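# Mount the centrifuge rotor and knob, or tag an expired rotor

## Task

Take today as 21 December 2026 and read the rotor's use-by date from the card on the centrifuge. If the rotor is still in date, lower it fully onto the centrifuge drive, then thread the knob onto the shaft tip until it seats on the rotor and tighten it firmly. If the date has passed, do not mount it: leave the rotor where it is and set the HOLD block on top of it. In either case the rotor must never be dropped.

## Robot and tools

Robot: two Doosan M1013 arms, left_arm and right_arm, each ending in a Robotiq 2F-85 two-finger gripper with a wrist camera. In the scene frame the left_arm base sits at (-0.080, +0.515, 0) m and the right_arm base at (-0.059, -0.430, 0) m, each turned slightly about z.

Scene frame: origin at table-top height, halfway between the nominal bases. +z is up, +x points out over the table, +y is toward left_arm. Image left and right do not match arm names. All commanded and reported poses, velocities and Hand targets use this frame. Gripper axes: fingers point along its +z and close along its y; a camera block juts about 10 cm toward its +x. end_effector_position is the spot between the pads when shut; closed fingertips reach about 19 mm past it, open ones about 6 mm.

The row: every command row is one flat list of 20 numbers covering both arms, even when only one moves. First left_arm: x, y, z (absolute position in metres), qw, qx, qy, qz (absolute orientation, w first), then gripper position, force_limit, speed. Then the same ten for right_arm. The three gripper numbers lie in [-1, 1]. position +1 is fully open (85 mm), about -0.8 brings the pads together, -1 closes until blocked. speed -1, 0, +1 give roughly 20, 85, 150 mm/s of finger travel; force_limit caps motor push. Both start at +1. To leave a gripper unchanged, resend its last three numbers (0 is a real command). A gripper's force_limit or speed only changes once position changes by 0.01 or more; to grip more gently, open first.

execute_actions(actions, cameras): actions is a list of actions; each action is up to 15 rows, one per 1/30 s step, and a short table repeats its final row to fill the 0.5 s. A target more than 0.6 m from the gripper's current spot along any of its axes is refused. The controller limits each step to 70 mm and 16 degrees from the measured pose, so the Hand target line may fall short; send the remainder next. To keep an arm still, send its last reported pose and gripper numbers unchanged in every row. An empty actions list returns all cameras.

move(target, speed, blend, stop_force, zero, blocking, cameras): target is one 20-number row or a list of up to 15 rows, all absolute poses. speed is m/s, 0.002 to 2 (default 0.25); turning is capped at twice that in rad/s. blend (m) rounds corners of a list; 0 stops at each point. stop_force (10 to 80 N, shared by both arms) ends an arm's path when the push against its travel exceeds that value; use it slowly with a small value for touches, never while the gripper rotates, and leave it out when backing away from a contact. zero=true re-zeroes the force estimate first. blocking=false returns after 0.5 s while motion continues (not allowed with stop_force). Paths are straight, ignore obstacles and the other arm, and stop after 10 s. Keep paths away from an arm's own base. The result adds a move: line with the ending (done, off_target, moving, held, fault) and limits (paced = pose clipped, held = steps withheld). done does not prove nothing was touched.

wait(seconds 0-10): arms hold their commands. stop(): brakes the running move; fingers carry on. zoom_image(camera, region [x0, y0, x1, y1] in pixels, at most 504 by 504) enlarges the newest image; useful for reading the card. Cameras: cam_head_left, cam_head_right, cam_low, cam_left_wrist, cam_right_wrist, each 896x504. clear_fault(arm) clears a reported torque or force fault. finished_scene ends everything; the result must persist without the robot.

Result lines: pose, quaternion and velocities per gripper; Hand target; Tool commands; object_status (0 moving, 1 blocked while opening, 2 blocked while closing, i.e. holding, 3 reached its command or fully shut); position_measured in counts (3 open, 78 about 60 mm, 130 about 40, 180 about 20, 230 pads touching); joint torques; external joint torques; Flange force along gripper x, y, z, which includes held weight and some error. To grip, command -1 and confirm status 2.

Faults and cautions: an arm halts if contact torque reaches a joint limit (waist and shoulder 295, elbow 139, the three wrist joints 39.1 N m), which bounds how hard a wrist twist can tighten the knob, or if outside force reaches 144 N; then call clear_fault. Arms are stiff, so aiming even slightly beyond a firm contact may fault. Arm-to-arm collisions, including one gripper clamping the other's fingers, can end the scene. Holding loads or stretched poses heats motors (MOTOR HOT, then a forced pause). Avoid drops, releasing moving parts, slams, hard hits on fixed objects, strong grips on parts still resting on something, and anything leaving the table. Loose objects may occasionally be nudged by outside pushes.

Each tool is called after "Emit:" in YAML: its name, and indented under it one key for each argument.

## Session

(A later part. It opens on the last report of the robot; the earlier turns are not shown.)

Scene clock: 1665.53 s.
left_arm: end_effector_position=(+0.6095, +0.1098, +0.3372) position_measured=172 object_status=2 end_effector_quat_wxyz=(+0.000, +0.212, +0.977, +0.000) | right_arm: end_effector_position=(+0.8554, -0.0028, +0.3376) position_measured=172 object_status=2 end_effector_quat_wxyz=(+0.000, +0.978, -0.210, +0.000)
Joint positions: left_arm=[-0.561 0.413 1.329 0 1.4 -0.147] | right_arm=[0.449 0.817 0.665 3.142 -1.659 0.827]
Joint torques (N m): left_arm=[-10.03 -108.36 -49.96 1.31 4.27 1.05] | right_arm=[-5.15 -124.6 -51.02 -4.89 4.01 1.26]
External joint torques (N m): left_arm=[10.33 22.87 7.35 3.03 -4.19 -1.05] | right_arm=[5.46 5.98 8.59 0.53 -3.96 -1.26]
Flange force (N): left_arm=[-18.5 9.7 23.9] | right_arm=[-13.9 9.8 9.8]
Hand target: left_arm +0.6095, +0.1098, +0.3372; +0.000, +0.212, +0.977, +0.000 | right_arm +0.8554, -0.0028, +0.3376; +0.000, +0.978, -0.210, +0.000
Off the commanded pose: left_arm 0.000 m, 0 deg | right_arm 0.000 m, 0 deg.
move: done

Emit:
move:
  target:
    - [0.616054, 0.122341, 0.33726, 0, 0.263031, 0.964787, 0, -1, 0.2, -1, 0.848877, -0.015368, 0.33766, 0, 0.965245, -0.261347, 0, -1, 0.2, -1]
    - [0.623735, 0.134442, 0.33728, 0, 0.313164, 0.949699, 0, -1, 0.2, -1, 0.841286, -0.027152, 0.33764, 0, 0.950245, -0.311506, 0, -1, 0.2, -1]
    - [0.632470, 0.145626, 0.33730, 0, 0.362438, 0.932008, 0, -1, 0.2, -1, 0.832230, -0.038098, 0.33760, 0, 0.932639, -0.360811, 0, -1, 0.2, -1]
    - [0.642621, 0.155564, 0.33732, 0, 0.410719, 0.911762, 0, -1, 0.2, -1, 0.822079, -0.048036, 0.33758, 0, 0.912477, -0.409127, 0, -1, 0.2, -1]
    - [0.653579, 0.164630, 0.33734, 0, 0.457874, 0.889017, 0, -1, 0.2, -1, 0.811121, -0.057102, 0.33756, 0, 0.889815, -0.456321, 0, -1, 0.2, -1]
    - [0.665599, 0.172256, 0.33736, 0, 0.503774, 0.863836, 0, -1, 0.2, -1, 0.799101, -0.064728, 0.33752, 0, 0.864713, -0.502266, 0, -1, 0.2, -1]
    - [0.678310, 0.178676, 0.33738, 0, 0.548293, 0.836286, 0, -1, 0.2, -1, 0.786390, -0.071148, 0.33748, 0, 0.837242, -0.546833, 0, -1, 0.2, -1]
    - [0.691605, 0.183832, 0.33740, 0, 0.591310, 0.806445, 0, -1, 0.2, -1, 0.773095, -0.076304, 0.33746, 0, 0.807475, -0.589901, 0, -1, 0.2, -1]
  speed: 0.06
  blend: 0.003

Emit:
move:
  target:
    - [0.705424, 0.187378, 0.33740, 0, 0.632705, 0.774393, 0, -1, 0.2, -1, 0.759276, -0.079850, 0.33742, 0, 0.775496, -0.631352, 0, -1, 0.2, -1]
    - [0.719537, 0.189460, 0.33742, 0, 0.672367, 0.740218, 0, -1, 0.2, -1, 0.745163, -0.081932, 0.33740, 0, 0.741391, -0.671074, 0, -1, 0.2, -1]
    - [0.733792, 0.190056, 0.33742, 0, 0.710185, 0.704015, 0, -1, 0.2, -1, 0.730908, -0.082528, 0.33740, 0, 0.705253, -0.708956, 0, -1, 0.2, -1]
    - [0.748030, 0.189159, 0.33742, 0, 0.746057, 0.665882, 0, -1, 0.2, -1, 0.716670, -0.081631, 0.33738, 0, 0.667185, -0.744897, 0, -1, 0.2, -1]
    - [0.762097, 0.186778, 0.33744, 0, 0.779884, 0.625923, 0, -1, 0.2, -1, 0.702603, -0.079250, 0.33740, 0, 0.627285, -0.778793, 0, -1, 0.2, -1]
  speed: 0.06
  blend: 0.003

Scene clock: 1838.70 s.
left_arm: end_effector_position=(+0.6916, +0.1838, +0.3374) position_measured=172 object_status=2 end_effector_quat_wxyz=(+0.000, +0.591, +0.806, +0.000) | right_arm: end_effector_position=(+0.7731, -0.0763, +0.3375) position_measured=172 object_status=2 end_effector_quat_wxyz=(+0.000, +0.807, -0.590, +0.000)
Joint positions: left_arm=[-0.433 0.479 1.23 0 1.433 0.818] | right_arm=[0.41 0.593 1.052 3.142 -1.497 1.626]
Joint torques (N m): left_arm=[4.8 -115.45 -51.68 6.01 3.55 0.6] | right_arm=[-11.06 -112.96 -51.61 -7.02 0.82 0.66]
External joint torques (N m): left_arm=[-4.1 23.33 8.75 -1.56 -3.5 -0.6] | right_arm=[11.32 11.97 9.01 2.62 -0.82 -0.66]
Flange force (N): left_arm=[-13.2 6.8 24.1] | right_arm=[-11.4 4.6 14.4]
Hand target: left_arm +0.6916, +0.1838, +0.3374; +0.000, +0.591, +0.806, +0.000 | right_arm +0.7731, -0.0763, +0.3375; +0.000, +0.807, -0.590, +0.000
Off the commanded pose: left_arm 0.000 m, 0 deg | right_arm 0.000 m, 0 deg.
move: done

Scene clock: 1843.37 s.
left_arm: end_effector_position=(+0.7621, +0.1867, +0.3374) position_measured=172 object_status=2 end_effector_quat_wxyz=(+0.000, +0.780, +0.626, +0.000) | right_arm: end_effector_position=(+0.7026, -0.0792, +0.3374) position_measured=172 object_status=2 end_effector_quat_wxyz=(+0.000, -0.627, +0.779, +0.000)
Joint positions: left_arm=[-0.396 0.592 1.052 0 1.497 1.379] | right_arm=[0.437 0.477 1.233 3.142 -1.432 2.176]
Joint torques (N m): left_arm=[-2.35 -115.23 -53.04 3.7 -2.01 -0.16] | right_arm=[-1.41 -106.07 -54.18 -4.36 0.77 -0.02]
External joint torques (N m): left_arm=[2.55 11.32 9.42 0.81 2.02 0.16] | right_arm=[1.53 15.86 11.78 -0.02 -0.8 0.02]
Flange force (N): left_arm=[3.7 -4.4 12.9] | right_arm=[0.1 3.2 19.5]
Hand target: left_arm +0.7621, +0.1868, +0.3374; +0.000, +0.780, +0.626, +0.000 | right_arm +0.7026, -0.0793, +0.3374; +0.000, -0.627, +0.779, +0.000
Off the commanded pose: left_arm 0.000 m, 0 deg | right_arm 0.000 m, 0 deg.
move: done

Emit:
move:
  target: [0.762097, 0.186778, 0.34744, 0, 0.779884, 0.625923, 0, -1, 0.2, -1, 0.702603, -0.07925, 0.3474, 0, 0.627285, -0.778793, 0, -1, 0.2, -1]
  speed: 0.015

Scene clock: 1865.63 s.
left_arm: end_effector_position=(+0.7621, +0.1868, +0.3475) position_measured=172 object_status=2 end_effector_quat_wxyz=(+0.000, +0.780, +0.626, +0.000) | right_arm: end_effector_position=(+0.7026, -0.0793, +0.3474) position_measured=172 object_status=2 end_effector_quat_wxyz=(+0.000, -0.627, +0.779, +0.000)
Joint positions: left_arm=[-0.396 0.591 1.036 0 1.514 1.379] | right_arm=[0.437 0.474 1.219 3.142 -1.448 2.176]
Joint torques (N m): left_arm=[-1.71 -129.78 -59.88 3.82 -0.73 -0.17] | right_arm=[0.6 -121.73 -63.23 -3.64 -0.46 -0.08]
External joint torques (N m): left_arm=[1.88 26.65 16.45 0.67 0.75 0.17] | right_arm=[-0.36 31.77 21.01 -0.71 0.41 0.08]
Flange force (N): left_arm=[2.1 1.3 28.2] | right_arm=[0.4 0.0 38.6]
Hand target: left_arm +0.7621, +0.1868, +0.3474; +0.000, +0.780, +0.626, +0.000 | right_arm +0.7026, -0.0793, +0.3474; +0.000, -0.627, +0.779, +0.000
Off the commanded pose: left_arm 0.000 m, 0 deg | right_arm 0.000 m, 0 deg.
move: done

Emit:
move:
  target:
    - [0.769018, 0.185037, 0.34750, 0, 0.796002, 0.605294, 0, -1, 0.2, -1, 0.695682, -0.077509, 0.34734, 0, 0.606682, -0.794945, 0, -1, 0.2, -1]
    - [0.773577, 0.183677, 0.34756, 0, 0.806445, 0.59131, 0, -1, 0.2, -1, 0.691123, -0.076149, 0.34728, 0, 0.592716, -0.805412, 0, -1, 0.2, -1]
    - [0.782539, 0.180484, 0.34764, 0, 0.82659, 0.562805, 0, -1, 0.2, -1, 0.682161, -0.072956, 0.3472, 0, 0.564249, -0.825605, 0, -1, 0.2, -1]
    - [0.791257, 0.176674, 0.34772, 0, 0.845728, 0.533615, 0, -1, 0.2, -1, 0.673443, -0.069146, 0.34712, 0, 0.535092, -0.844795, 0, -1, 0.2, -1]
    - [0.79551, 0.174544, 0.34778, 0, 0.854912, 0.518773, 0, -1, 0.2, -1, 0.66919, -0.067016, 0.34706, 0, 0.520265, -0.854005, 0, -1, 0.2, -1]
  speed: 0.03
  blend: 0.003

Scene clock: 1875.60 s.
left_arm: end_effector_position=(+0.7955, +0.1745, +0.3478) position_measured=172 object_status=2 end_effector_quat_wxyz=(+0.000, +0.855, +0.519, +0.000) | right_arm: end_effector_position=(+0.6692, -0.0670, +0.3471) position_measured=172 object_status=2 end_effector_quat_wxyz=(+0.000, -0.520, +0.854, +0.000)
Joint positions: left_arm=[-0.394 0.66 0.921 0 1.56 1.643] | right_arm=[0.467 0.433 1.282 3.142 -1.427 2.468]
Joint torques (N m): left_arm=[2.17 -137.42 -61.89 4.88 -1.58 -0.52] | right_arm=[1.28 -116.85 -60.16 -4.04 -1.89 -0.38]
External joint torques (N m): left_arm=[-2.7 28.13 18.19 -0.37 1.56 0.52] | right_arm=[-1.08 30.28 17.69 -0.33 1.83 0.38]
Flange force (N): left_arm=[-2.6 -2.6 29.7] | right_arm=[-4.1 -4.0 36.1]
Hand target: left_arm +0.7955, +0.1745, +0.3478; +0.000, +0.855, +0.519, +0.000 | right_arm +0.6692, -0.0670, +0.3471; +0.000, -0.520, +0.854, +0.000
Off the commanded pose: left_arm 0.000 m, 0 deg | right_arm 0.000 m, 0 deg.
move: done

Emit:
move:
  target: [0.79551, 0.174544, 0.34656, 0, 0.854912, 0.518773, 0, -1, 0.2, -1, 0.66919, -0.067016, 0.34584, 0, 0.520265, -0.854005, 0, -1, 0.2, -1]
  speed: 0.005

Emit:
move:
  target: [0.79551, 0.174544, 0.34596, 0, 0.854912, 0.518773, 0, -1, 0.2, -1, 0.66919, -0.067016, 0.34524, 0, 0.520265, -0.854005, 0, -1, 0.2, -1]
  speed: 0.005

Emit:
move:
  target: [0.79551, 0.174544, 0.34536, 0, 0.854912, 0.518773, 0, -1, 0.2, -1, 0.66919, -0.067016, 0.34464, 0, 0.520265, -0.854005, 0, -1, 0.2, -1]
  speed: 0.005

Scene clock: 1879.57 s.
left_arm: end_effector_position=(+0.7955, +0.1745, +0.3466) position_measured=172 object_status=2 end_effector_quat_wxyz=(+0.000, +0.855, +0.519, +0.000) | right_arm: end_effector_position=(+0.6692, -0.0670, +0.3459) position_measured=172 object_status=2 end_effector_quat_wxyz=(+0.000, -0.520, +0.854, +0.000)
Joint positions: left_arm=[-0.394 0.66 0.924 0 1.558 1.643] | right_arm=[0.467 0.433 1.283 3.142 -1.425 2.468]
Joint torques (N m): left_arm=[2.59 -137.37 -61.55 4.93 -1.58 -0.56] | right_arm=[0.56 -117.75 -60.65 -4.02 -1.82 -0.45]
External joint torques (N m): left_arm=[-1.75 29 18.38 -0.46 1.57 0.56] | right_arm=[-0.35 31.33 18.18 -0.35 1.76 0.45]
Flange force (N): left_arm=[-1.4 -1.5 30.0] | right_arm=[-5.1 -3.6 37.0]
Hand target: left_arm +0.7955, +0.1745, +0.3466; +0.000, +0.855, +0.519, +0.000 | right_arm +0.6692, -0.0670, +0.3458; +0.000, -0.520, +0.854, +0.000
Off the commanded pose: left_arm 0.000 m, 0 deg | right_arm 0.000 m, 0 deg.
move: done

Scene clock: 1880.27 s.
left_arm: end_effector_position=(+0.7955, +0.1745, +0.3460) position_measured=172 object_status=2 end_effector_quat_wxyz=(+0.000, +0.855, +0.519, +0.000) | right_arm: end_effector_position=(+0.6692, -0.0670, +0.3452) position_measured=172 object_status=2 end_effector_quat_wxyz=(+0.000, -0.520, +0.854, +0.000)
Joint positions: left_arm=[-0.394 0.66 0.925 0 1.557 1.643] | right_arm=[0.467 0.433 1.284 3.142 -1.424 2.468]
Joint torques (N m): left_arm=[2.16 -137.32 -61.65 4.76 -1.56 -0.58] | right_arm=[1.19 -117.03 -60.62 -3.84 -1.8 -0.32]
External joint torques (N m): left_arm=[-1.79 29.05 18.44 -0.28 1.55 0.58] | right_arm=[-1.01 30.86 18.15 -0.53 1.75 0.32]
Flange force (N): left_arm=[-1.5 -1.7 30.2] | right_arm=[-4.0 -4.0 36.8]
Hand target: left_arm +0.7955, +0.1745, +0.3460; +0.000, +0.855, +0.519, +0.000 | right_arm +0.6692, -0.0670, +0.3452; +0.000, -0.520, +0.854, +0.000
Off the commanded pose: left_arm 0.000 m, 0 deg | right_arm 0.000 m, 0 deg.
move: done

Scene clock: 1880.97 s.
left_arm: end_effector_position=(+0.7955, +0.1745, +0.3454) position_measured=172 object_status=2 end_effector_quat_wxyz=(+0.000, +0.855, +0.519, +0.000) | right_arm: end_effector_position=(+0.6692, -0.0670, +0.3446) position_measured=172 object_status=2 end_effector_quat_wxyz=(+0.000, -0.520, +0.854, +0.000)
Joint positions: left_arm=[-0.394 0.66 0.926 0 1.556 1.643] | right_arm=[0.467 0.433 1.285 3.142 -1.423 2.468]
Joint torques (N m): left_arm=[1.94 -137.08 -61.61 4.76 -1.59 -0.54] | right_arm=[0.59 -117.22 -60.68 -3.83 -1.74 -0.4]
External joint torques (N m): left_arm=[-1.11 28.41 18.3 -0.26 1.59 0.54] | right_arm=[-0.38 31.12 18.47 -0.51 1.68 0.4]
Flange force (N): left_arm=[-0.9 -2.5 29.9] | right_arm=[-4.3 -3.1 37.2]
Hand target: left_arm +0.7955, +0.1745, +0.3454; +0.000, +0.855, +0.519, +0.000 | right_arm +0.6692, -0.0670, +0.3446; +0.000, -0.520, +0.854, +0.000
Off the commanded pose: left_arm 0.000 m, 0 deg | right_arm 0.000 m, 0 deg.
move: done

Emit:
move:
  target: [0.79551, 0.174544, 0.34436, 0, 0.854912, 0.518773, 0, -1, 0.2, -1, 0.66919, -0.067016, 0.34364, 0, 0.520265, -0.854005, 0, -1, 0.2, -1]
  speed: 0.005

Emit:
move:
  target: [0.79551, 0.174544, 0.34336, 0, 0.854912, 0.518773, 0, -1, 0.2, -1, 0.66919, -0.067016, 0.34264, 0, 0.520265, -0.854005, 0, -1, 0.2, -1]
  speed: 0.005

Emit:
move:
  target: [0.79551, 0.174544, 0.34236, 0, 0.854912, 0.518773, 0, -1, 0.2, -1, 0.66919, -0.067016, 0.34164, 0, 0.520265, -0.854005, 0, -1, 0.2, -1]
  speed: 0.005

Emit:
move:
  target: [0.79551, 0.174544, 0.34136, 0, 0.854912, 0.518773, 0, -1, 0.2, -1, 0.66919, -0.067016, 0.34064, 0, 0.520265, -0.854005, 0, -1, 0.2, -1]
  speed: 0.005

Scene clock: 1886.00 s.
left_arm: end_effector_position=(+0.7955, +0.1745, +0.3444) position_measured=172 object_status=2 end_effector_quat_wxyz=(+0.000, +0.855, +0.519, +0.000) | right_arm: end_effector_position=(+0.6692, -0.0670, +0.3436) position_measured=172 object_status=2 end_effector_quat_wxyz=(+0.000, -0.520, +0.854, +0.000)
Joint positions: left_arm=[-0.394 0.66 0.927 0 1.554 1.643] | right_arm=[0.467 0.433 1.287 3.142 -1.422 2.468]
Joint torques (N m): left_arm=[1.89 -137.3 -61.72 4.76 -1.6 -0.49] | right_arm=[1.37 -116.52 -60.56 -3.96 -1.76 -0.41]
External joint torques (N m): left_arm=[-1.41 28.94 18.53 -0.28 1.6 0.49] | right_arm=[-1.16 29.75 18.03 -0.42 1.7 0.41]
Flange force (N): left_arm=[-1.2 -2.2 30.3] | right_arm=[-2.7 -3.1 36.3]
Hand target: left_arm +0.7955, +0.1745, +0.3444; +0.000, +0.855, +0.519, +0.000 | right_arm +0.6692, -0.0670, +0.3436; +0.000, -0.520, +0.854, +0.000
Off the commanded pose: left_arm 0.000 m, 0 deg | right_arm 0.000 m, 0 deg.
move: done

Scene clock: 1886.70 s.
left_arm: end_effector_position=(+0.7955, +0.1745, +0.3434) position_measured=172 object_status=2 end_effector_quat_wxyz=(+0.000, +0.855, +0.519, +0.000) | right_arm: end_effector_position=(+0.6692, -0.0670, +0.3426) position_measured=172 object_status=2 end_effector_quat_wxyz=(+0.000, -0.520, +0.854, +0.000)
Joint positions: left_arm=[-0.394 0.66 0.929 0 1.552 1.643] | right_arm=[0.467 0.434 1.288 3.142 -1.42 2.468]
Joint torques (N m): left_arm=[2.15 -137.17 -61.75 4.79 -1.64 -0.59] | right_arm=[1.14 -116.72 -60.31 -3.96 -1.79 -0.48]
External joint torques (N m): left_arm=[-1.39 27.99 18.33 -0.27 1.64 0.59] | right_arm=[-0.97 30.43 18.07 -0.38 1.73 0.48]
Flange force (N): left_arm=[-1.2 -3.4 29.8] | right_arm=[-3.7 -3.4 36.6]
Hand target: left_arm +0.7955, +0.1745, +0.3434; +0.000, +0.855, +0.519, +0.000 | right_arm +0.6692, -0.0670, +0.3426; +0.000, -0.520, +0.854, +0.000
Off the commanded pose: left_arm 0.000 m, 0 deg | right_arm 0.000 m, 0 deg.
move: done

Scene clock: 1887.40 s.
left_arm: end_effector_position=(+0.7955, +0.1745, +0.3425) position_measured=172 object_status=2 end_effector_quat_wxyz=(+0.000, +0.855, +0.519, +0.000) | right_arm: end_effector_position=(+0.6692, -0.0670, +0.3418) position_measured=172 object_status=2 end_effector_quat_wxyz=(+0.000, -0.520, +0.854, +0.000)
Joint positions: left_arm=[-0.394 0.66 0.931 0 1.55 1.643] | right_arm=[0.467 0.434 1.289 3.142 -1.418 2.468]
Joint torques (N m): left_arm=[0.77 -105.05 -44.6 4.38 -3.58 -0.52] | right_arm=[-0.58 -84.58 -41.81 -4.49 0.43 -0.44]
External joint torques (N m): left_arm=[-0.96 -4.35 1.03 0.11 3.58 0.52] | right_arm=[0.76 -1.89 -0.59 0.13 -0.49 0.44]
Flange force (N): left_arm=[-1.3 -7.3 -4.7] | right_arm=[0.1 1.9 -2.2]
Hand target: left_arm +0.7955, +0.1745, +0.3424; +0.000, +0.855, +0.519, +0.000 | right_arm +0.6692, -0.0670, +0.3416; +0.000, -0.520, +0.854, +0.000
Off the commanded pose: left_arm 0.000 m, 0 deg | right_arm 0.000 m, 0 deg.
move: done

Scene clock: 1888.10 s.
left_arm: end_effector_position=(+0.7955, +0.1746, +0.3416) position_measured=172 object_status=2 end_effector_quat_wxyz=(+0.000, +0.855, +0.519, +0.000) | right_arm: end_effector_position=(+0.6692, -0.0670, +0.3408) position_measured=172 object_status=2 end_effector_quat_wxyz=(+0.000, -0.520, +0.854, +0.000)
Joint positions: left_arm=[-0.394 0.66 0.932 0 1.549 1.643] | right_arm=[0.467 0.434 1.291 3.142 -1.416 2.468]
Joint torques (N m): left_arm=[2.97 -63.48 -23.25 5.14 -6.1 -0.51] | right_arm=[-1.3 -32.92 -12.79 -4.66 3.93 -0.44]
External joint torques (N m): left_arm=[-2.57 -44.94 -20.02 -0.65 6.09 0.51] | right_arm=[1.57 -54.57 -29.77 0.28 -4 0.44]
Flange force (N): left_arm=[-3.8 -14.1 -47.0] | right_arm=[10.3 10.6 -63.4]
Hand target: left_arm +0.7955, +0.1745, +0.3414; +0.000, +0.855, +0.519, +0.000 | right_arm +0.6692, -0.0670, +0.3406; +0.000, -0.520, +0.854, +0.000
Off the commanded pose: left_arm 0.000 m, 0 deg | right_arm 0.000 m, 0 deg.
move: done

Emit:
move:
  target: [0.79551, 0.174544, 0.34346, 0, 0.854912, 0.518773, 0, -1, 0.2, -1, 0.66919, -0.067016, 0.34274, 0, 0.520265, -0.854005, 0, -1, 0.2, -1]
  speed: 0.005

Scene clock: 1893.17 s.
left_arm: end_effector_position=(+0.7955, +0.1745, +0.3430) position_measured=172 object_status=2 end_effector_quat_wxyz=(+0.000, +0.855, +0.519, +0.000) | right_arm: end_effector_position=(+0.6692, -0.0670, +0.3423) position_measured=172 object_status=2 end_effector_quat_wxyz=(+0.000, -0.520, +0.854, +0.000)
Joint positions: left_arm=[-0.394 0.661 0.929 0 1.552 1.643] | right_arm=[0.467 0.434 1.288 3.142 -1.42 2.468]
Joint torques (N m): left_arm=[-0.9 -131.5 -58.38 3.79 -1.75 -0.66] | right_arm=[2.26 -112.21 -58.71 -3.56 -1.22 -0.43]
External joint torques (N m): left_arm=[1.76 22.84 15.12 0.71 1.75 0.66] | right_arm=[-2.11 26.22 16.59 -0.78 1.15 0.43]
Flange force (N): left_arm=[2.3 -2.9 23.9] | right_arm=[-0.4 -2.9 32.4]
Hand target: left_arm +0.7955, +0.1745, +0.3435; +0.000, +0.855, +0.519, +0.000 | right_arm +0.6692, -0.0670, +0.3427; +0.000, -0.520, +0.854, +0.000
Off the commanded pose: left_arm 0.000 m, 0 deg | right_arm 0.000 m, 0 deg.
move: done

Emit:
wait:
  seconds: 0.2

Scene clock: 1896.60 s.
left_arm: end_effector_position=(+0.7955, +0.1745, +0.3435) position_measured=172 object_status=2 end_effector_quat_wxyz=(+0.000, +0.855, +0.519, +0.000) | right_arm: end_effector_position=(+0.6692, -0.0670, +0.3427) position_measured=172 object_status=2 end_effector_quat_wxyz=(+0.000, -0.520, +0.854, +0.000)
Joint positions: left_arm=[-0.394 0.66 0.929 0 1.552 1.643] | right_arm=[0.467 0.434 1.288 3.142 -1.42 2.468]
Joint torques (N m): left_arm=[0.79 -137.22 -61.54 4.43 -1.59 -0.57] | right_arm=[2.16 -116.15 -60.98 -3.63 -1.53 -0.44]
External joint torques (N m): left_arm=[-1.01 28.74 18.4 0.02 1.59 0.57] | right_arm=[-1.95 29.8 18.69 -0.71 1.47 0.44]
Flange force (N): left_arm=[-0.7 -2.1 30.0] | right_arm=[-1.0 -3.0 36.9]
Hand target: left_arm +0.7955, +0.1745, +0.3435; +0.000, +0.855, +0.519, +0.000 | right_arm +0.6692, -0.0670, +0.3427; +0.000, -0.520, +0.854, +0.000
Tool commands: left_gripper/position=-1.0 left_gripper/force_limit=+0.2 left_gripper/speed=-1.0 right_gripper/position=-1.0 right_gripper/force_limit=+0.2 right_gripper/speed=-1.0
Off the commanded pose: left_arm 0.000 m, 0 deg | right_arm 0.000 m, 0 deg.
wait: 0.20 s; at rest from the start

Emit:
move:
  target:
    - [0.791257, 0.176674, 0.34406, 0, 0.845728, 0.533615, 0, -1, 0.2, -1, 0.673443, -0.069146, 0.34354, 0, 0.535092, -0.844795, 0, -1, 0.2, -1]
    - [0.782539, 0.180484, 0.344, 0, 0.82659, 0.562805, 0, -1, 0.2, -1, 0.682161, -0.072956, 0.34358, 0, 0.564249, -0.825605, 0, -1, 0.2, -1]
    - [0.773577, 0.183677, 0.3439, 0, 0.806445, 0.59131, 0, -1, 0.2, -1, 0.691123, -0.076149, 0.34366, 0, 0.592716, -0.805412, 0, -1, 0.2, -1]
    - [0.769018, 0.185037, 0.34386, 0, 0.796002, 0.605294, 0, -1, 0.2, -1, 0.695682, -0.077509, 0.34372, 0, 0.606682, -0.794945, 0, -1, 0.2, -1]
    - [0.762097, 0.186778, 0.34382, 0, 0.779884, 0.625923, 0, -1, 0.2, -1, 0.702603, -0.07925, 0.34378, 0, 0.627285, -0.778793, 0, -1, 0.2, -1]
  speed: 0.03
  blend: 0.003

Emit:
move:
  target: [0.762097, 0.186778, 0.34302, 0, 0.779884, 0.625923, 0, -1, 0.2, -1, 0.702603, -0.07925, 0.34298, 0, 0.627285, -0.778793, 0, -1, 0.2, -1]
  speed: 0.005

Emit:
move:
  target: [0.762097, 0.186778, 0.34252, 0, 0.779884, 0.625923, 0, -1, 0.2, -1, 0.702603, -0.07925, 0.34248, 0, 0.627285, -0.778793, 0, -1, 0.2, -1]
  speed: 0.004

Scene clock: 1916.10 s.
left_arm: end_effector_position=(+0.7621, +0.1868, +0.3438) position_measured=172 object_status=2 end_effector_quat_wxyz=(+0.000, +0.780, +0.626, +0.000) | right_arm: end_effector_position=(+0.7026, -0.0792, +0.3438) position_measured=172 object_status=2 end_effector_quat_wxyz=(+0.000, -0.627, +0.779, +0.000)
Joint positions: left_arm=[-0.396 0.591 1.042 0 1.508 1.379] | right_arm=[0.437 0.475 1.224 3.142 -1.442 2.176]
Joint torques (N m): left_arm=[-0.62 -129.19 -59.95 4.16 -0.8 -0.22] | right_arm=[0.65 -121.73 -63.34 -3.8 -0.6 -0.14]
External joint torques (N m): left_arm=[1.13 26.17 16.58 0.35 0.82 0.22] | right_arm=[-0.46 31.62 21.14 -0.54 0.55 0.15]
Flange force (N): left_arm=[1.5 -0.1 28.2] | right_arm=[0.9 0.6 39.0]
Hand target: left_arm +0.7621, +0.1868, +0.3438; +0.000, +0.780, +0.626, +0.000 | right_arm +0.7026, -0.0792, +0.3438; +0.000, -0.627, +0.779, +0.000
Off the commanded pose: left_arm 0.000 m, 0 deg | right_arm 0.000 m, 0 deg.
move: done

Scene clock: 1916.80 s.
left_arm: end_effector_position=(+0.7621, +0.1868, +0.3431) position_measured=172 object_status=2 end_effector_quat_wxyz=(+0.000, +0.780, +0.626, +0.000) | right_arm: end_effector_position=(+0.7026, -0.0793, +0.3430) position_measured=172 object_status=2 end_effector_quat_wxyz=(+0.000, -0.627, +0.779, +0.000)
Joint positions: left_arm=[-0.396 0.591 1.043 0 1.507 1.379] | right_arm=[0.437 0.475 1.225 3.142 -1.441 2.176]
Joint torques (N m): left_arm=[-1.73 -129.66 -60 3.87 -0.71 -0.09] | right_arm=[1.05 -122.13 -63.18 -3.72 -0.36 -0.07]
External joint torques (N m): left_arm=[1.24 27.57 16.94 0.56 0.72 0.09] | right_arm=[-0.85 31.35 20.55 -0.67 0.31 0.07]
Flange force (N): left_arm=[1.3 1.3 29.1] | right_arm=[0.7 -0.7 37.7]
Hand target: left_arm +0.7621, +0.1868, +0.3430; +0.000, +0.780, +0.626, +0.000 | right_arm +0.7026, -0.0793, +0.3430; +0.000, -0.627, +0.779, +0.000
Off the commanded pose: left_arm 0.000 m, 0 deg | right_arm 0.000 m, 0 deg.
move: done

Scene clock: 1917.50 s.
left_arm: end_effector_position=(+0.7621, +0.1868, +0.3425) position_measured=172 object_status=2 end_effector_quat_wxyz=(+0.000, +0.780, +0.626, +0.000) | right_arm: end_effector_position=(+0.7026, -0.0793, +0.3425) position_measured=172 object_status=2 end_effector_quat_wxyz=(+0.000, -0.627, +0.779, +0.000)
Joint positions: left_arm=[-0.396 0.592 1.044 0 1.506 1.379] | right_arm=[0.437 0.475 1.226 3.142 -1.44 2.176]
Joint torques (N m): left_arm=[-1.78 -129.57 -60.11 3.86 -0.81 -0.21] | right_arm=[1.26 -121.99 -63.28 -3.68 -0.3 -0.17]
External joint torques (N m): left_arm=[2.69 27.08 17.01 0.62 0.82 0.21] | right_arm=[-1.05 31.45 20.85 -0.69 0.25 0.17]
Flange force (N): left_arm=[3.1 0.7 29.0] | right_arm=[1.1 -0.3 38.0]
Hand target: left_arm +0.7621, +0.1868, +0.3425; +0.000, +0.780, +0.626, +0.000 | right_arm +0.7026, -0.0793, +0.3425; +0.000, -0.627, +0.779, +0.000
Off the commanded pose: left_arm 0.000 m, 0 deg | right_arm 0.000 m, 0 deg.
move: done

Emit:
move:
  target: [0.762097, 0.186778, 0.34192, 0, 0.779884, 0.625923, 0, -1, 0.2, -1, 0.702603, -0.07925, 0.34188, 0, 0.627285, -0.778793, 0, -1, 0.2, -1]
  speed: 0.004

Emit:
move:
  target: [0.762097, 0.186778, 0.34112, 0, 0.779884, 0.625923, 0, -1, 0.2, -1, 0.702603, -0.07925, 0.34108, 0, 0.627285, -0.778793, 0, -1, 0.2, -1]
  speed: 0.004

Emit:
move:
  target: [0.762097, 0.186778, 0.34012, 0, 0.779884, 0.625923, 0, -1, 0.2, -1, 0.702603, -0.07925, 0.34008, 0, 0.627285, -0.778793, 0, -1, 0.2, -1]
  speed: 0.004

Scene clock: 1921.53 s.
left_arm: end_effector_position=(+0.7621, +0.1868, +0.3419) position_measured=172 object_status=2 end_effector_quat_wxyz=(+0.000, +0.780, +0.626, +0.000) | right_arm: end_effector_position=(+0.7026, -0.0793, +0.3419) position_measured=172 object_status=2 end_effector_quat_wxyz=(+0.000, -0.627, +0.779, +0.000)
Joint positions: left_arm=[-0.396 0.592 1.045 0 1.505 1.379] | right_arm=[0.437 0.476 1.227 3.142 -1.439 2.176]
Joint torques (N m): left_arm=[-1.68 -129.69 -60.09 3.87 -0.75 -0.19] | right_arm=[0.87 -122.22 -63.24 -3.62 -0.34 -0.09]
External joint torques (N m): left_arm=[2.2 26.66 16.72 0.63 0.76 0.19] | right_arm=[-0.65 31.71 20.92 -0.74 0.28 0.09]
Flange force (N): left_arm=[2.6 0.6 28.6] | right_arm=[0.6 -0.3 38.2]
Hand target: left_arm +0.7621, +0.1868, +0.3419; +0.000, +0.780, +0.626, +0.000 | right_arm +0.7026, -0.0793, +0.3419; +0.000, -0.627, +0.779, +0.000
Off the commanded pose: left_arm 0.000 m, 0 deg | right_arm 0.000 m, 0 deg.
move: done

Scene clock: 1922.23 s.
left_arm: end_effector_position=(+0.7621, +0.1868, +0.3411) position_measured=172 object_status=2 end_effector_quat_wxyz=(+0.000, +0.780, +0.626, +0.000) | right_arm: end_effector_position=(+0.7026, -0.0793, +0.3411) position_measured=172 object_status=2 end_effector_quat_wxyz=(+0.000, -0.627, +0.779, +0.000)
Joint positions: left_arm=[-0.396 0.592 1.046 0 1.504 1.379] | right_arm=[0.437 0.476 1.228 3.142 -1.438 2.176]
Joint torques (N m): left_arm=[-1.69 -129.82 -59.93 3.83 -0.74 -0.16] | right_arm=[0.7 -122.26 -63.23 -3.77 -0.33 -0.01]
External joint torques (N m): left_arm=[2.25 26.41 16.5 0.67 0.76 0.16] | right_arm=[-0.54 32.28 21 -0.59 0.29 0.01]
Flange force (N): left_arm=[2.6 0.8 28.2] | right_arm=[0.1 -0.9 38.5]
Hand target: left_arm +0.7621, +0.1868, +0.3411; +0.000, +0.780, +0.626, +0.000 | right_arm +0.7026, -0.0793, +0.3411; +0.000, -0.627, +0.779, +0.000
Off the commanded pose: left_arm 0.000 m, 0 deg | right_arm 0.000 m, 0 deg.
move: done

Scene clock: 1922.93 s.
left_arm: end_effector_position=(+0.7621, +0.1868, +0.3401) position_measured=172 object_status=2 end_effector_quat_wxyz=(+0.000, +0.780, +0.626, +0.000) | right_arm: end_effector_position=(+0.7026, -0.0793, +0.3401) position_measured=172 object_status=2 end_effector_quat_wxyz=(+0.000, -0.627, +0.779, +0.000)
Joint positions: left_arm=[-0.396 0.592 1.048 0 1.502 1.379] | right_arm=[0.437 0.476 1.23 3.142 -1.436 2.176]
Joint torques (N m): left_arm=[-1.44 -129.91 -59.93 3.87 -0.76 -0.15] | right_arm=[1.34 -122.73 -63.2 -3.7 -0.36 -0.09]
External joint torques (N m): left_arm=[1.79 28.07 17.12 0.57 0.78 0.15] | right_arm=[-1.14 32.58 20.81 -0.67 0.32 0.09]
Flange force (N): left_arm=[1.9 1.9 29.4] | right_arm=[0.1 -2.0 38.4]
Hand target: left_arm +0.7621, +0.1868, +0.3401; +0.000, +0.780, +0.626, +0.000 | right_arm +0.7026, -0.0793, +0.3401; +0.000, -0.627, +0.779, +0.000
Off the commanded pose: left_arm 0.000 m, 0 deg | right_arm 0.000 m, 0 deg.
move: done

Emit:
move:
  target: [0.762097, 0.186778, 0.33902, 0, 0.779884, 0.625923, 0, -1, 0.2, -1, 0.702603, -0.07925, 0.33898, 0, 0.627285, -0.778793, 0, -1, 0.2, -1]
  speed: 0.004

Emit:
move:
  target: [0.762097, 0.186778, 0.33822, 0, 0.779884, 0.625923, 0, -1, 0.2, -1, 0.702603, -0.07925, 0.33818, 0, 0.627285, -0.778793, 0, -1, 0.2, -1]
  speed: 0.004

Emit:
move:
  target: [0.762097, 0.186778, 0.33744, 0, 0.779884, 0.625923, 0, -1, 0.2, -1, 0.702603, -0.07925, 0.3374, 0, 0.627285, -0.778793, 0, -1, 0.2, -1]
  speed: 0.004

Scene clock: 1927.83 s.
left_arm: end_effector_position=(+0.7621, +0.1868, +0.3390) position_measured=172 object_status=2 end_effector_quat_wxyz=(+0.000, +0.780, +0.626, +0.000) | right_arm: end_effector_position=(+0.7026, -0.0792, +0.3390) position_measured=172 object_status=2 end_effector_quat_wxyz=(+0.000, -0.627, +0.779, +0.000)
Joint positions: left_arm=[-0.396 0.592 1.05 0 1.5 1.379] | right_arm=[0.437 0.476 1.231 3.142 -1.434 2.176]
Joint torques (N m): left_arm=[-1.46 -129.43 -60.06 3.95 -0.81 -0.22] | right_arm=[1.3 -122.63 -62.93 -3.67 -0.44 -0.13]
External joint torques (N m): left_arm=[1.76 27.13 16.98 0.52 0.82 0.22] | right_arm=[-1.06 32 20.55 -0.69 0.39 0.13]
Flange force (N): left_arm=[2.1 0.6 29.0] | right_arm=[0.2 -1.6 38.0]
Hand target: left_arm +0.7621, +0.1868, +0.3390; +0.000, +0.780, +0.626, +0.000 | right_arm +0.7026, -0.0792, +0.3390; +0.000, -0.627, +0.779, +0.000
Off the commanded pose: left_arm 0.000 m, 0 deg | right_arm 0.000 m, 0 deg.
move: done

Scene clock: 1928.53 s.
left_arm: end_effector_position=(+0.7621, +0.1868, +0.3382) position_measured=172 object_status=2 end_effector_quat_wxyz=(+0.000, +0.780, +0.626, +0.000) | right_arm: end_effector_position=(+0.7026, -0.0792, +0.3382) position_measured=172 object_status=2 end_effector_quat_wxyz=(+0.000, -0.627, +0.779, +0.000)
Joint positions: left_arm=[-0.396 0.592 1.051 0 1.499 1.379] | right_arm=[0.437 0.476 1.232 3.142 -1.433 2.176]
Joint torques (N m): left_arm=[-1.14 -129.71 -60 4.02 -0.81 -0.2] | right_arm=[1.28 -122.41 -63.12 -3.76 -0.54 -0.19]
External joint torques (N m): left_arm=[0.92 27.14 16.75 0.45 0.82 0.2] | right_arm=[-1.03 32.07 20.76 -0.61 0.49 0.19]
Flange force (N): left_arm=[1.1 1.2 28.6] | right_arm=[0.4 -1.1 38.5]
Hand target: left_arm +0.7621, +0.1868, +0.3382; +0.000, +0.780, +0.626, +0.000 | right_arm +0.7026, -0.0792, +0.3382; +0.000, -0.627, +0.779, +0.000
Off the commanded pose: left_arm 0.000 m, 0 deg | right_arm 0.000 m, 0 deg.
move: done

Scene clock: 1929.23 s.
left_arm: end_effector_position=(+0.7621, +0.1868, +0.3375) position_measured=172 object_status=2 end_effector_quat_wxyz=(+0.000, +0.780, +0.626, +0.000) | right_arm: end_effector_position=(+0.7026, -0.0792, +0.3375) position_measured=172 object_status=2 end_effector_quat_wxyz=(+0.000, -0.627, +0.779, +0.000)
Joint positions: left_arm=[-0.396 0.592 1.052 0 1.497 1.379] | right_arm=[0.437 0.477 1.233 3.142 -1.432 2.176]
Joint torques (N m): left_arm=[-1.51 -114.04 -52.75 3.93 -2.41 -0.15] | right_arm=[-0.4 -105.96 -54.69 -4.28 1.18 -0.04]
External joint torques (N m): left_arm=[2.31 10.83 9.37 0.58 2.42 0.15] | right_arm=[0.62 14.77 12.15 -0.12 -1.23 0.04]
Flange force (N): left_arm=[3.5 -4.7 12.1] | right_arm=[2.4 4.5 19.0]
Hand target: left_arm +0.7621, +0.1868, +0.3374; +0.000, +0.780, +0.626, +0.000 | right_arm +0.7026, -0.0792, +0.3374; +0.000, -0.627, +0.779, +0.000
Off the commanded pose: left_arm 0.000 m, 0 deg | right_arm 0.000 m, 0 deg.
move: done

Emit:
move:
  target: [0.762097, 0.186778, 0.33700, 0, 0.779884, 0.625923, 0, -1, 0.2, -1, 0.702603, -0.07925, 0.33694, 0, 0.627285, -0.778793, 0, -1, 0.2, -1]
  speed: 0.004
  cameras: ["cam_head_left", "cam_head_right", "cam_low"]

Scene clock: 1978.83 s.
left_arm: end_effector_position=(+0.7621, +0.1868, +0.3371) position_measured=172 object_status=2 end_effector_quat_wxyz=(+0.000, +0.780, +0.626, +0.000) | right_arm: end_effector_position=(+0.7026, -0.0792, +0.3370) position_measured=172 object_status=2 end_effector_quat_wxyz=(+0.000, -0.627, +0.779, +0.000)
Joint positions: left_arm=[-0.396 0.592 1.053 0 1.497 1.379] | right_arm=[0.437 0.477 1.234 3.142 -1.431 2.176]
Joint torques (N m): left_arm=[-3.63 -94.62 -43.59 3.31 -4.52 -0.18] | right_arm=[-4.81 -83.36 -41.87 -5.48 2.29 -0.12]
External joint torques (N m): left_arm=[4.28 -7.32 0.7 1.14 4.52 0.18] | right_arm=[5.08 -8.04 -0.88 1.08 -2.34 0.12]
Flange force (N): left_arm=[6.4 -9.4 -7.6] | right_arm=[0.5 11.0 -7.1]
Hand target: left_arm +0.7621, +0.1868, +0.3370; +0.000, +0.780, +0.626, +0.000 | right_arm +0.7026, -0.0793, +0.3369; +0.000, -0.627, +0.779, +0.000
Off the commanded pose: left_arm 0.000 m, 0 deg | right_arm 0.000 m, 0 deg.
move: done
Images, in order (width x height): cam_head_left 896x504, cam_head_right 896x504, cam_low 896x504.

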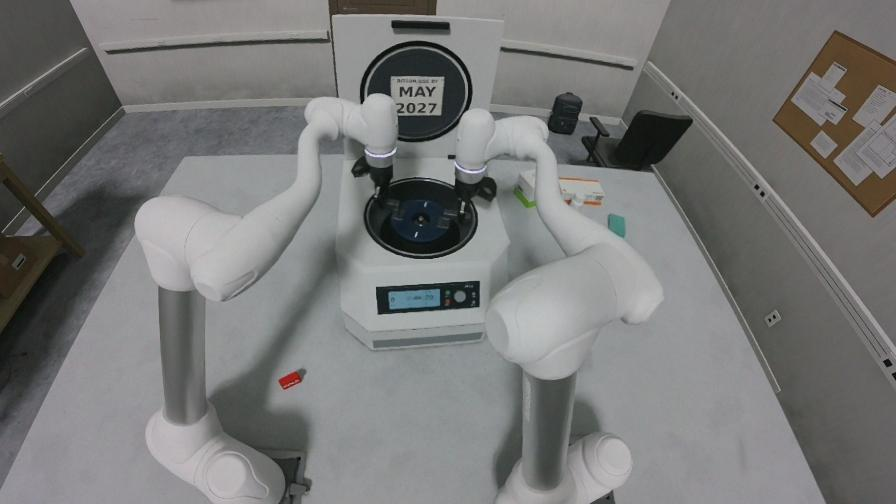

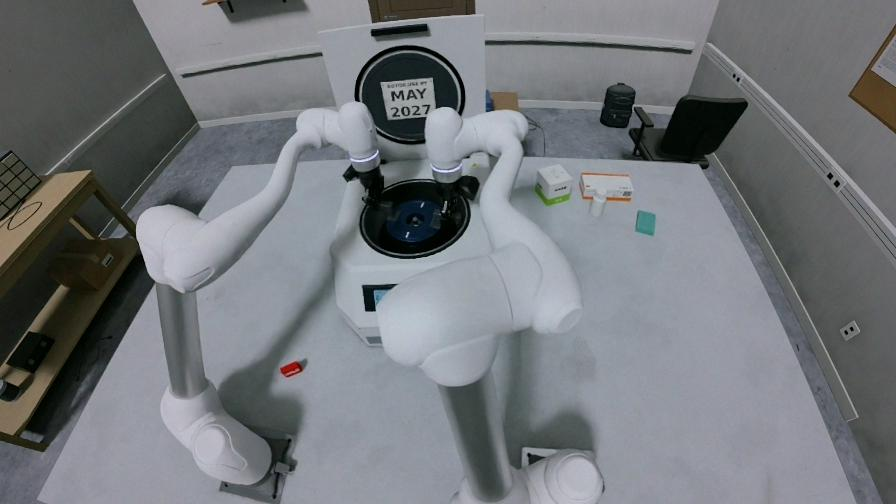

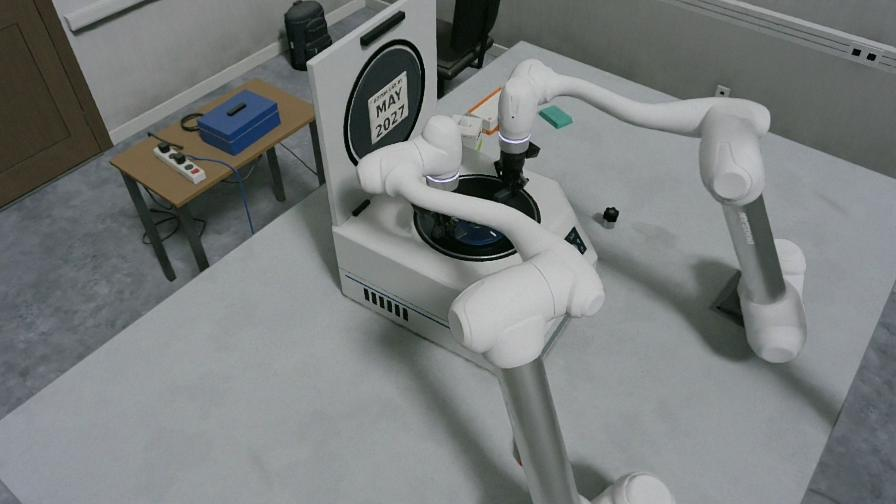

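Emit:
zoom_image:
  camera: "cam_head_left"
  region: [335, 140, 515, 270]

Emit:
zoom_image:
  camera: "cam_low"
  region: [400, 130, 560, 270]

Scaled by 2.800.

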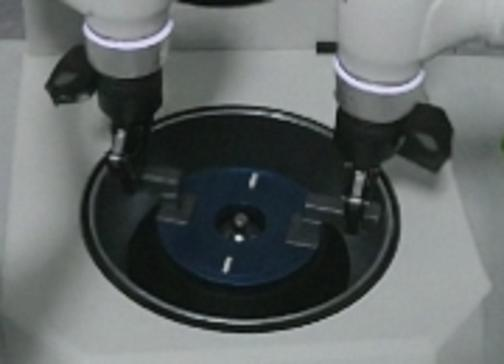

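Scaled by 3.150.

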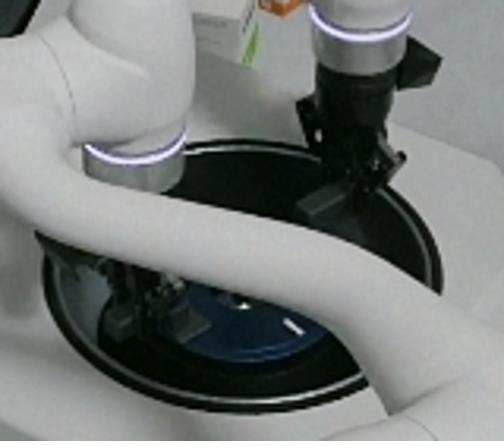

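Emit:
move:
  target: [0.761897, 0.186778, 0.33712, 0, 0.779884, 0.625923, 0, -1, 0.2, -1, 0.702403, -0.07925, 0.33706, 0, 0.627285, -0.778793, 0, -1, 0.2, -1]
  speed: 0.004

Scene clock: 1994.40 s.
left_arm: end_effector_position=(+0.7619, +0.1868, +0.3371) position_measured=172 object_status=2 end_effector_quat_wxyz=(+0.000, +0.780, +0.626, +0.000) | right_arm: end_effector_position=(+0.7024, -0.0792, +0.3370) position_measured=172 object_status=2 end_effector_quat_wxyz=(+0.000, -0.627, +0.779, +0.000)
Joint positions: left_arm=[-0.396 0.592 1.053 0 1.496 1.379] | right_arm=[0.437 0.476 1.234 3.142 -1.431 2.176]
Joint torques (N m): left_arm=[-1.22 -97.65 -44.04 4.01 -3.51 -0.18] | right_arm=[-7.4 -84.44 -40.25 -6.28 0.7 -0.14]
External joint torques (N m): left_arm=[0.96 -5.95 0.52 0.48 3.53 0.18] | right_arm=[7.61 -6.19 -2.19 1.91 -0.74 0.14]
Flange force (N): left_arm=[2.5 -8.2 -6.0] | right_arm=[-5.1 8.6 -5.9]
Hand target: left_arm +0.7619, +0.1868, +0.3371; +0.000, +0.780, +0.626, +0.000 | right_arm +0.7024, -0.0793, +0.3371; +0.000, -0.627, +0.779, +0.000
Off the commanded pose: left_arm 0.000 m, 0 deg | right_arm 0.000 m, 0 deg.
move: done

Emit:
move:
  target: [0.761897, 0.186778, 0.33712, 0, 0.779884, 0.625923, 0, 1, 0.2, -1, 0.702403, -0.07925, 0.33706, 0, 0.627285, -0.778793, 0, -1, 0.2, -1]
  speed: 0.01

Scene clock: 2010.27 s.
left_arm: end_effector_position=(+0.7619, +0.1868, +0.3371) position_measured=3 object_status=0 end_effector_quat_wxyz=(+0.000, +0.780, +0.626, +0.000) | right_arm: end_effector_position=(+0.7024, -0.0792, +0.3371) position_measured=172 object_status=2 end_effector_quat_wxyz=(+0.000, -0.627, +0.779, +0.000)
Joint positions: left_arm=[-0.396 0.592 1.053 0 1.496 1.379] | right_arm=[0.437 0.476 1.234 3.142 -1.431 2.176]
Joint torques (N m): left_arm=[-1.86 -97.59 -39.57 3.85 -0.38 0.07] | right_arm=[-4.91 -88.61 -39.2 -5.55 -1.27 0.16]
External joint torques (N m): left_arm=[2.56 -5.48 -3.79 0.65 0.39 -0.07] | right_arm=[5.1 -1.41 -3.02 1.2 1.23 -0.16]
Flange force (N): left_arm=[2.4 2.2 -7.4] | right_arm=[-7.4 -0.1 -2.6]
Hand target: left_arm +0.7619, +0.1868, +0.3371; +0.000, +0.780, +0.626, +0.000 | right_arm +0.7024, -0.0792, +0.3371; +0.000, -0.627, +0.779, +0.000
Off the commanded pose: left_arm 0.000 m, 0 deg | right_arm 0.000 m, 0 deg.
move: done

Emit:
wait:
  seconds: 0.1
  cameras: ["cam_left_wrist"]

Scene clock: 2011.47 s.
left_arm: end_effector_position=(+0.7619, +0.1868, +0.3371) position_measured=3 object_status=3 end_effector_quat_wxyz=(+0.000, +0.780, +0.626, +0.000) | right_arm: end_effector_position=(+0.7024, -0.0792, +0.3371) position_measured=172 object_status=2 end_effector_quat_wxyz=(+0.000, -0.627, +0.779, +0.000)
Joint positions: left_arm=[-0.396 0.592 1.053 0 1.496 1.379] | right_arm=[0.437 0.476 1.234 3.142 -1.431 2.176]
Joint torques (N m): left_arm=[-2 -97.97 -39.57 3.86 -0.39 0.13] | right_arm=[-5.59 -88.42 -39.24 -5.53 -1.26 0.12]
External joint torques (N m): left_arm=[2.52 -4.04 -3.38 0.6 0.4 -0.13] | right_arm=[5.78 -1.32 -2.9 1.19 1.21 -0.12]
Flange force (N): left_arm=[2.1 3.6 -6.6] | right_arm=[-8.1 0.5 -2.5]
Hand target: left_arm +0.7619, +0.1868, +0.3371; +0.000, +0.780, +0.626, +0.000 | right_arm +0.7024, -0.0792, +0.3371; +0.000, -0.627, +0.779, +0.000
Tool commands: left_gripper/position=+1.0 left_gripper/force_limit=+0.2 left_gripper/speed=-1.0 right_gripper/position=-1.0 right_gripper/force_limit=+0.2 right_gripper/speed=-1.0
Off the commanded pose: left_arm 0.000 m, 0 deg | right_arm 0.000 m, 0 deg.
wait: 0.10 s; at rest from the start
Images, in order (width x height): cam_left_wrist 896x504.

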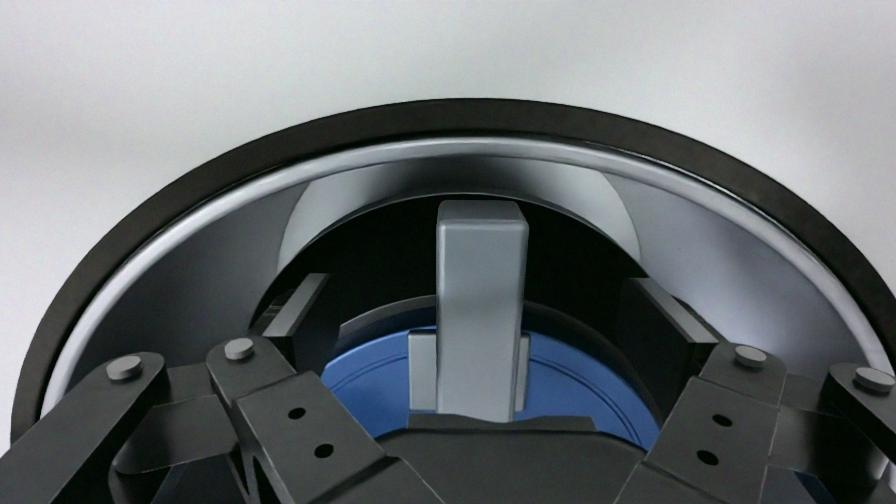

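Emit:
move:
  target: [0.761897, 0.186778, 0.33712, 0.10869, 0.768036, 0.616414, -0.135425, 1, 0.2, -1, 0.702403, -0.07925, 0.33706, 0, 0.627285, -0.778793, 0, -1, 0.2, -1]
  speed: 0.08
  cameras: ["cam_left_wrist", "cam_head_left"]

Scene clock: 2018.90 s.
left_arm: end_effector_position=(+0.7619, +0.1868, +0.3371) position_measured=3 object_status=3 end_effector_quat_wxyz=(+0.109, +0.768, +0.616, -0.135) | right_arm: end_effector_position=(+0.7024, -0.0793, +0.3371) position_measured=172 object_status=2 end_effector_quat_wxyz=(+0.000, -0.627, +0.779, +0.000)
Joint positions: left_arm=[-0.288 0.577 1.108 -0.351 1.435 1.532] | right_arm=[0.437 0.476 1.234 3.142 -1.431 2.176]
Joint torques (N m): left_arm=[-2.15 -96.38 -39.29 2.73 -0.38 0.07] | right_arm=[-5.43 -88.8 -39.26 -5.49 -1.29 0.21]
External joint torques (N m): left_arm=[2 -5.28 -3.81 0.51 0.36 -0.07] | right_arm=[5.66 -2.08 -3.22 1.11 1.24 -0.21]
Flange force (N): left_arm=[-0.4 2.1 -7.6] | right_arm=[-7.6 0.8 -3.1]
Hand target: left_arm +0.7619, +0.1868, +0.3371; +0.109, +0.768, +0.616, -0.135 | right_arm +0.7024, -0.0793, +0.3371; +0.000, -0.627, +0.779, +0.000
Off the commanded pose: left_arm 0.000 m, 0 deg | right_arm 0.000 m, 0 deg.
move: done
Images, in order (width x height): cam_head_left 896x504, cam_left_wrist 896x504.

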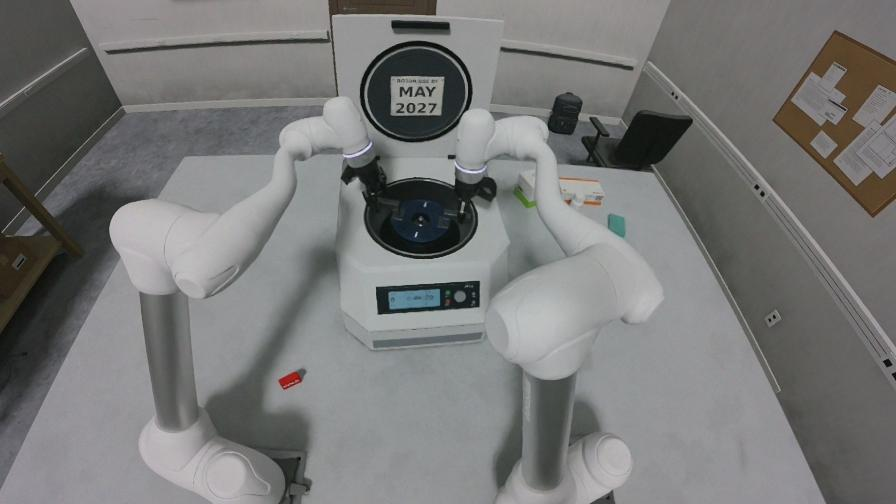

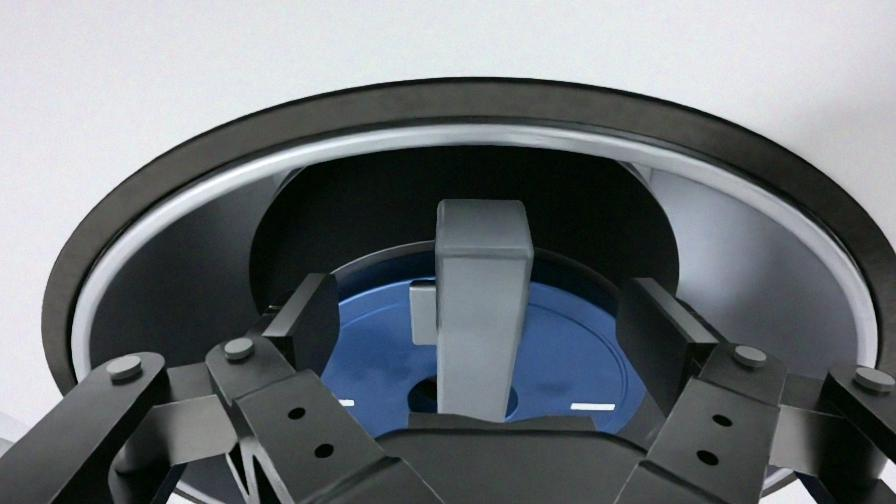

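Emit:
move:
  target: [0.761897, 0.186778, 0.33712, 0.10869, 0.768036, 0.616414, -0.135425, -1, -0.6, -1, 0.702403, -0.07925, 0.33706, 0, 0.627285, -0.778793, 0, -1, 0.2, -1]
  speed: 0.01

Scene clock: 2023.73 s.
left_arm: end_effector_position=(+0.7619, +0.1868, +0.3371) position_measured=171 object_status=0 end_effector_quat_wxyz=(+0.109, +0.768, +0.616, -0.135) | right_arm: end_effector_position=(+0.7024, -0.0793, +0.3371) position_measured=172 object_status=2 end_effector_quat_wxyz=(+0.000, -0.627, +0.779, +0.000)
Joint positions: left_arm=[-0.288 0.577 1.108 -0.351 1.435 1.532] | right_arm=[0.437 0.476 1.234 3.142 -1.431 2.176]
Joint torques (N m): left_arm=[-2.59 -89.89 -40.76 2.54 -4.04 0.06] | right_arm=[-9.18 -87.26 -42.56 -6.93 1.42 -0.17]
External joint torques (N m): left_arm=[2.61 -11.31 -2.24 0.69 4.01 -0.06] | right_arm=[9.39 -2.52 0.48 2.59 -1.47 0.17]
Flange force (N): left_arm=[0.4 -9.3 -12.9] | right_arm=[-6.8 9.9 -2.4]
Hand target: left_arm +0.7619, +0.1868, +0.3371; +0.109, +0.768, +0.616, -0.135 | right_arm +0.7024, -0.0793, +0.3371; +0.000, -0.627, +0.779, +0.000
Off the commanded pose: left_arm 0.000 m, 0 deg | right_arm 0.000 m, 0 deg.
move: done

Emit:
move:
  target: [0.761897, 0.186778, 0.33712, 0.10869, 0.768036, 0.616414, -0.135425, -1, -0.6, -1, 0.702403, -0.07925, 0.33706, 0, 0.627285, -0.778793, 0, 1, 0.2, -1]
  speed: 0.01

Scene clock: 2029.87 s.
left_arm: end_effector_position=(+0.7619, +0.1868, +0.3371) position_measured=171 object_status=2 end_effector_quat_wxyz=(+0.109, +0.768, +0.616, -0.135) | right_arm: end_effector_position=(+0.7024, -0.0793, +0.3371) position_measured=3 object_status=0 end_effector_quat_wxyz=(+0.000, -0.627, +0.779, +0.000)
Joint positions: left_arm=[-0.288 0.577 1.108 -0.351 1.435 1.532] | right_arm=[0.437 0.476 1.234 3.142 -1.431 2.176]
Joint torques (N m): left_arm=[-3.4 -94.08 -39 2.36 -1.11 -0.16] | right_arm=[-0.69 -91.02 -43.02 -3.92 -0.02 0.19]
External joint torques (N m): left_arm=[3.47 -7.75 -4.14 0.88 1.08 0.16] | right_arm=[0.96 0.12 0.51 -0.47 -0.03 -0.19]
Flange force (N): left_arm=[1.0 -0.5 -10.3] | right_arm=[-0.1 1.4 0.7]
Hand target: left_arm +0.7619, +0.1868, +0.3371; +0.109, +0.768, +0.616, -0.135 | right_arm +0.7024, -0.0793, +0.3371; +0.000, -0.627, +0.779, +0.000
Off the commanded pose: left_arm 0.000 m, 0 deg | right_arm 0.000 m, 0 deg.
move: done

Emit:
move:
  target:
    - [0.761897, 0.186778, 0.33712, 0.10869, 0.768036, 0.616414, -0.135425, -1, -0.6, -1, 0.702403, -0.07925, 0.39, 0, 0.627285, -0.778793, 0, 1, 0.2, -1]
    - [0.761897, 0.186778, 0.33712, 0.10869, 0.768036, 0.616414, -0.135425, -1, -0.6, -1, 0.702403, -0.07925, 0.50, 0, 0.627285, -0.778793, 0, 1, 0.2, -1]
  speed: [0.05, 0.2]
  blend: 0.01
  cameras: ["cam_right_wrist", "cam_low"]

Scene clock: 2037.93 s.
left_arm: end_effector_position=(+0.7619, +0.1868, +0.3371) position_measured=171 object_status=2 end_effector_quat_wxyz=(+0.109, +0.768, +0.616, -0.135) | right_arm: end_effector_position=(+0.7024, -0.0793, +0.5000) position_measured=3 object_status=3 end_effector_quat_wxyz=(+0.000, -0.627, +0.779, +0.000)
Joint positions: left_arm=[-0.288 0.577 1.108 -0.351 1.435 1.532] | right_arm=[0.437 0.478 0.939 3.142 -1.724 2.176]
Joint torques (N m): left_arm=[-3.26 -94.26 -38.9 2.38 -1.08 -0.14] | right_arm=[-0.89 -91.3 -43.21 -4.01 0.02 0.06]
External joint torques (N m): left_arm=[3.68 -6.21 -3.86 0.84 1.03 0.14] | right_arm=[1.13 0.6 0.9 -0.34 -0.07 -0.06]
Flange force (N): left_arm=[1.4 1.4 -9.6] | right_arm=[-0.2 1.9 1.7]
Hand target: left_arm +0.7619, +0.1868, +0.3371; +0.109, +0.768, +0.616, -0.135 | right_arm +0.7024, -0.0793, +0.5000; +0.000, -0.627, +0.779, +0.000
Off the commanded pose: left_arm 0.000 m, 0 deg | right_arm 0.000 m, 0 deg.
move: done
Images, in order (width x height): cam_low 896x504, cam_right_wrist 896x504.

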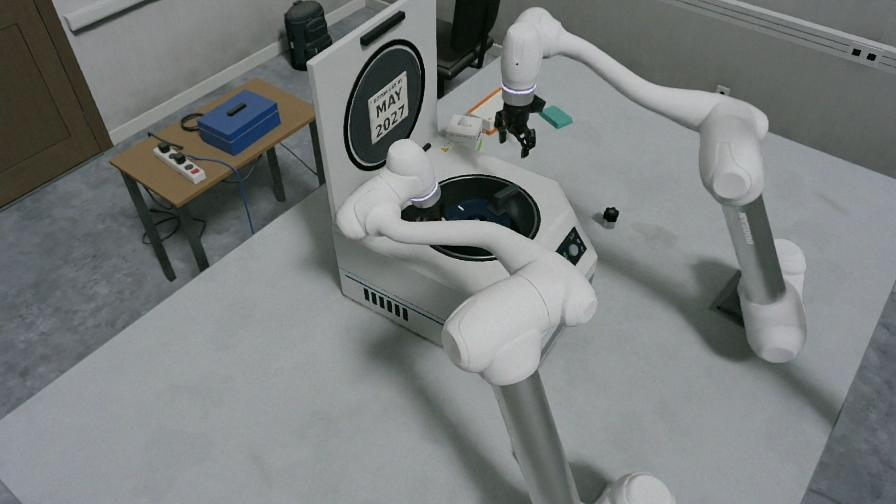

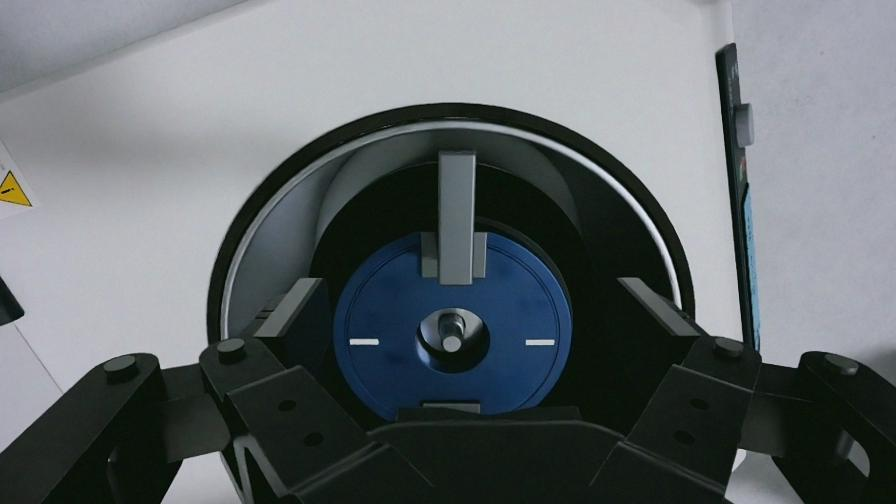

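Emit:
zoom_image:
  camera: "cam_right_wrist"
  region: [390, 290, 520, 400]

Emit:
zoom_image:
  camera: "cam_low"
  region: [570, 185, 660, 245]

Scaled by 3.877.

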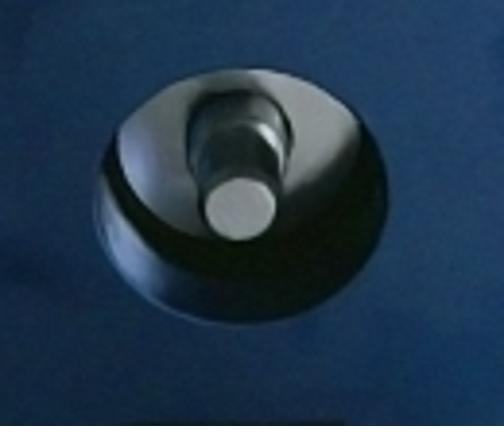

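Scaled by 5.600.

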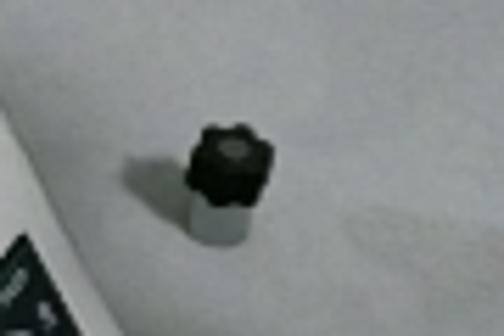

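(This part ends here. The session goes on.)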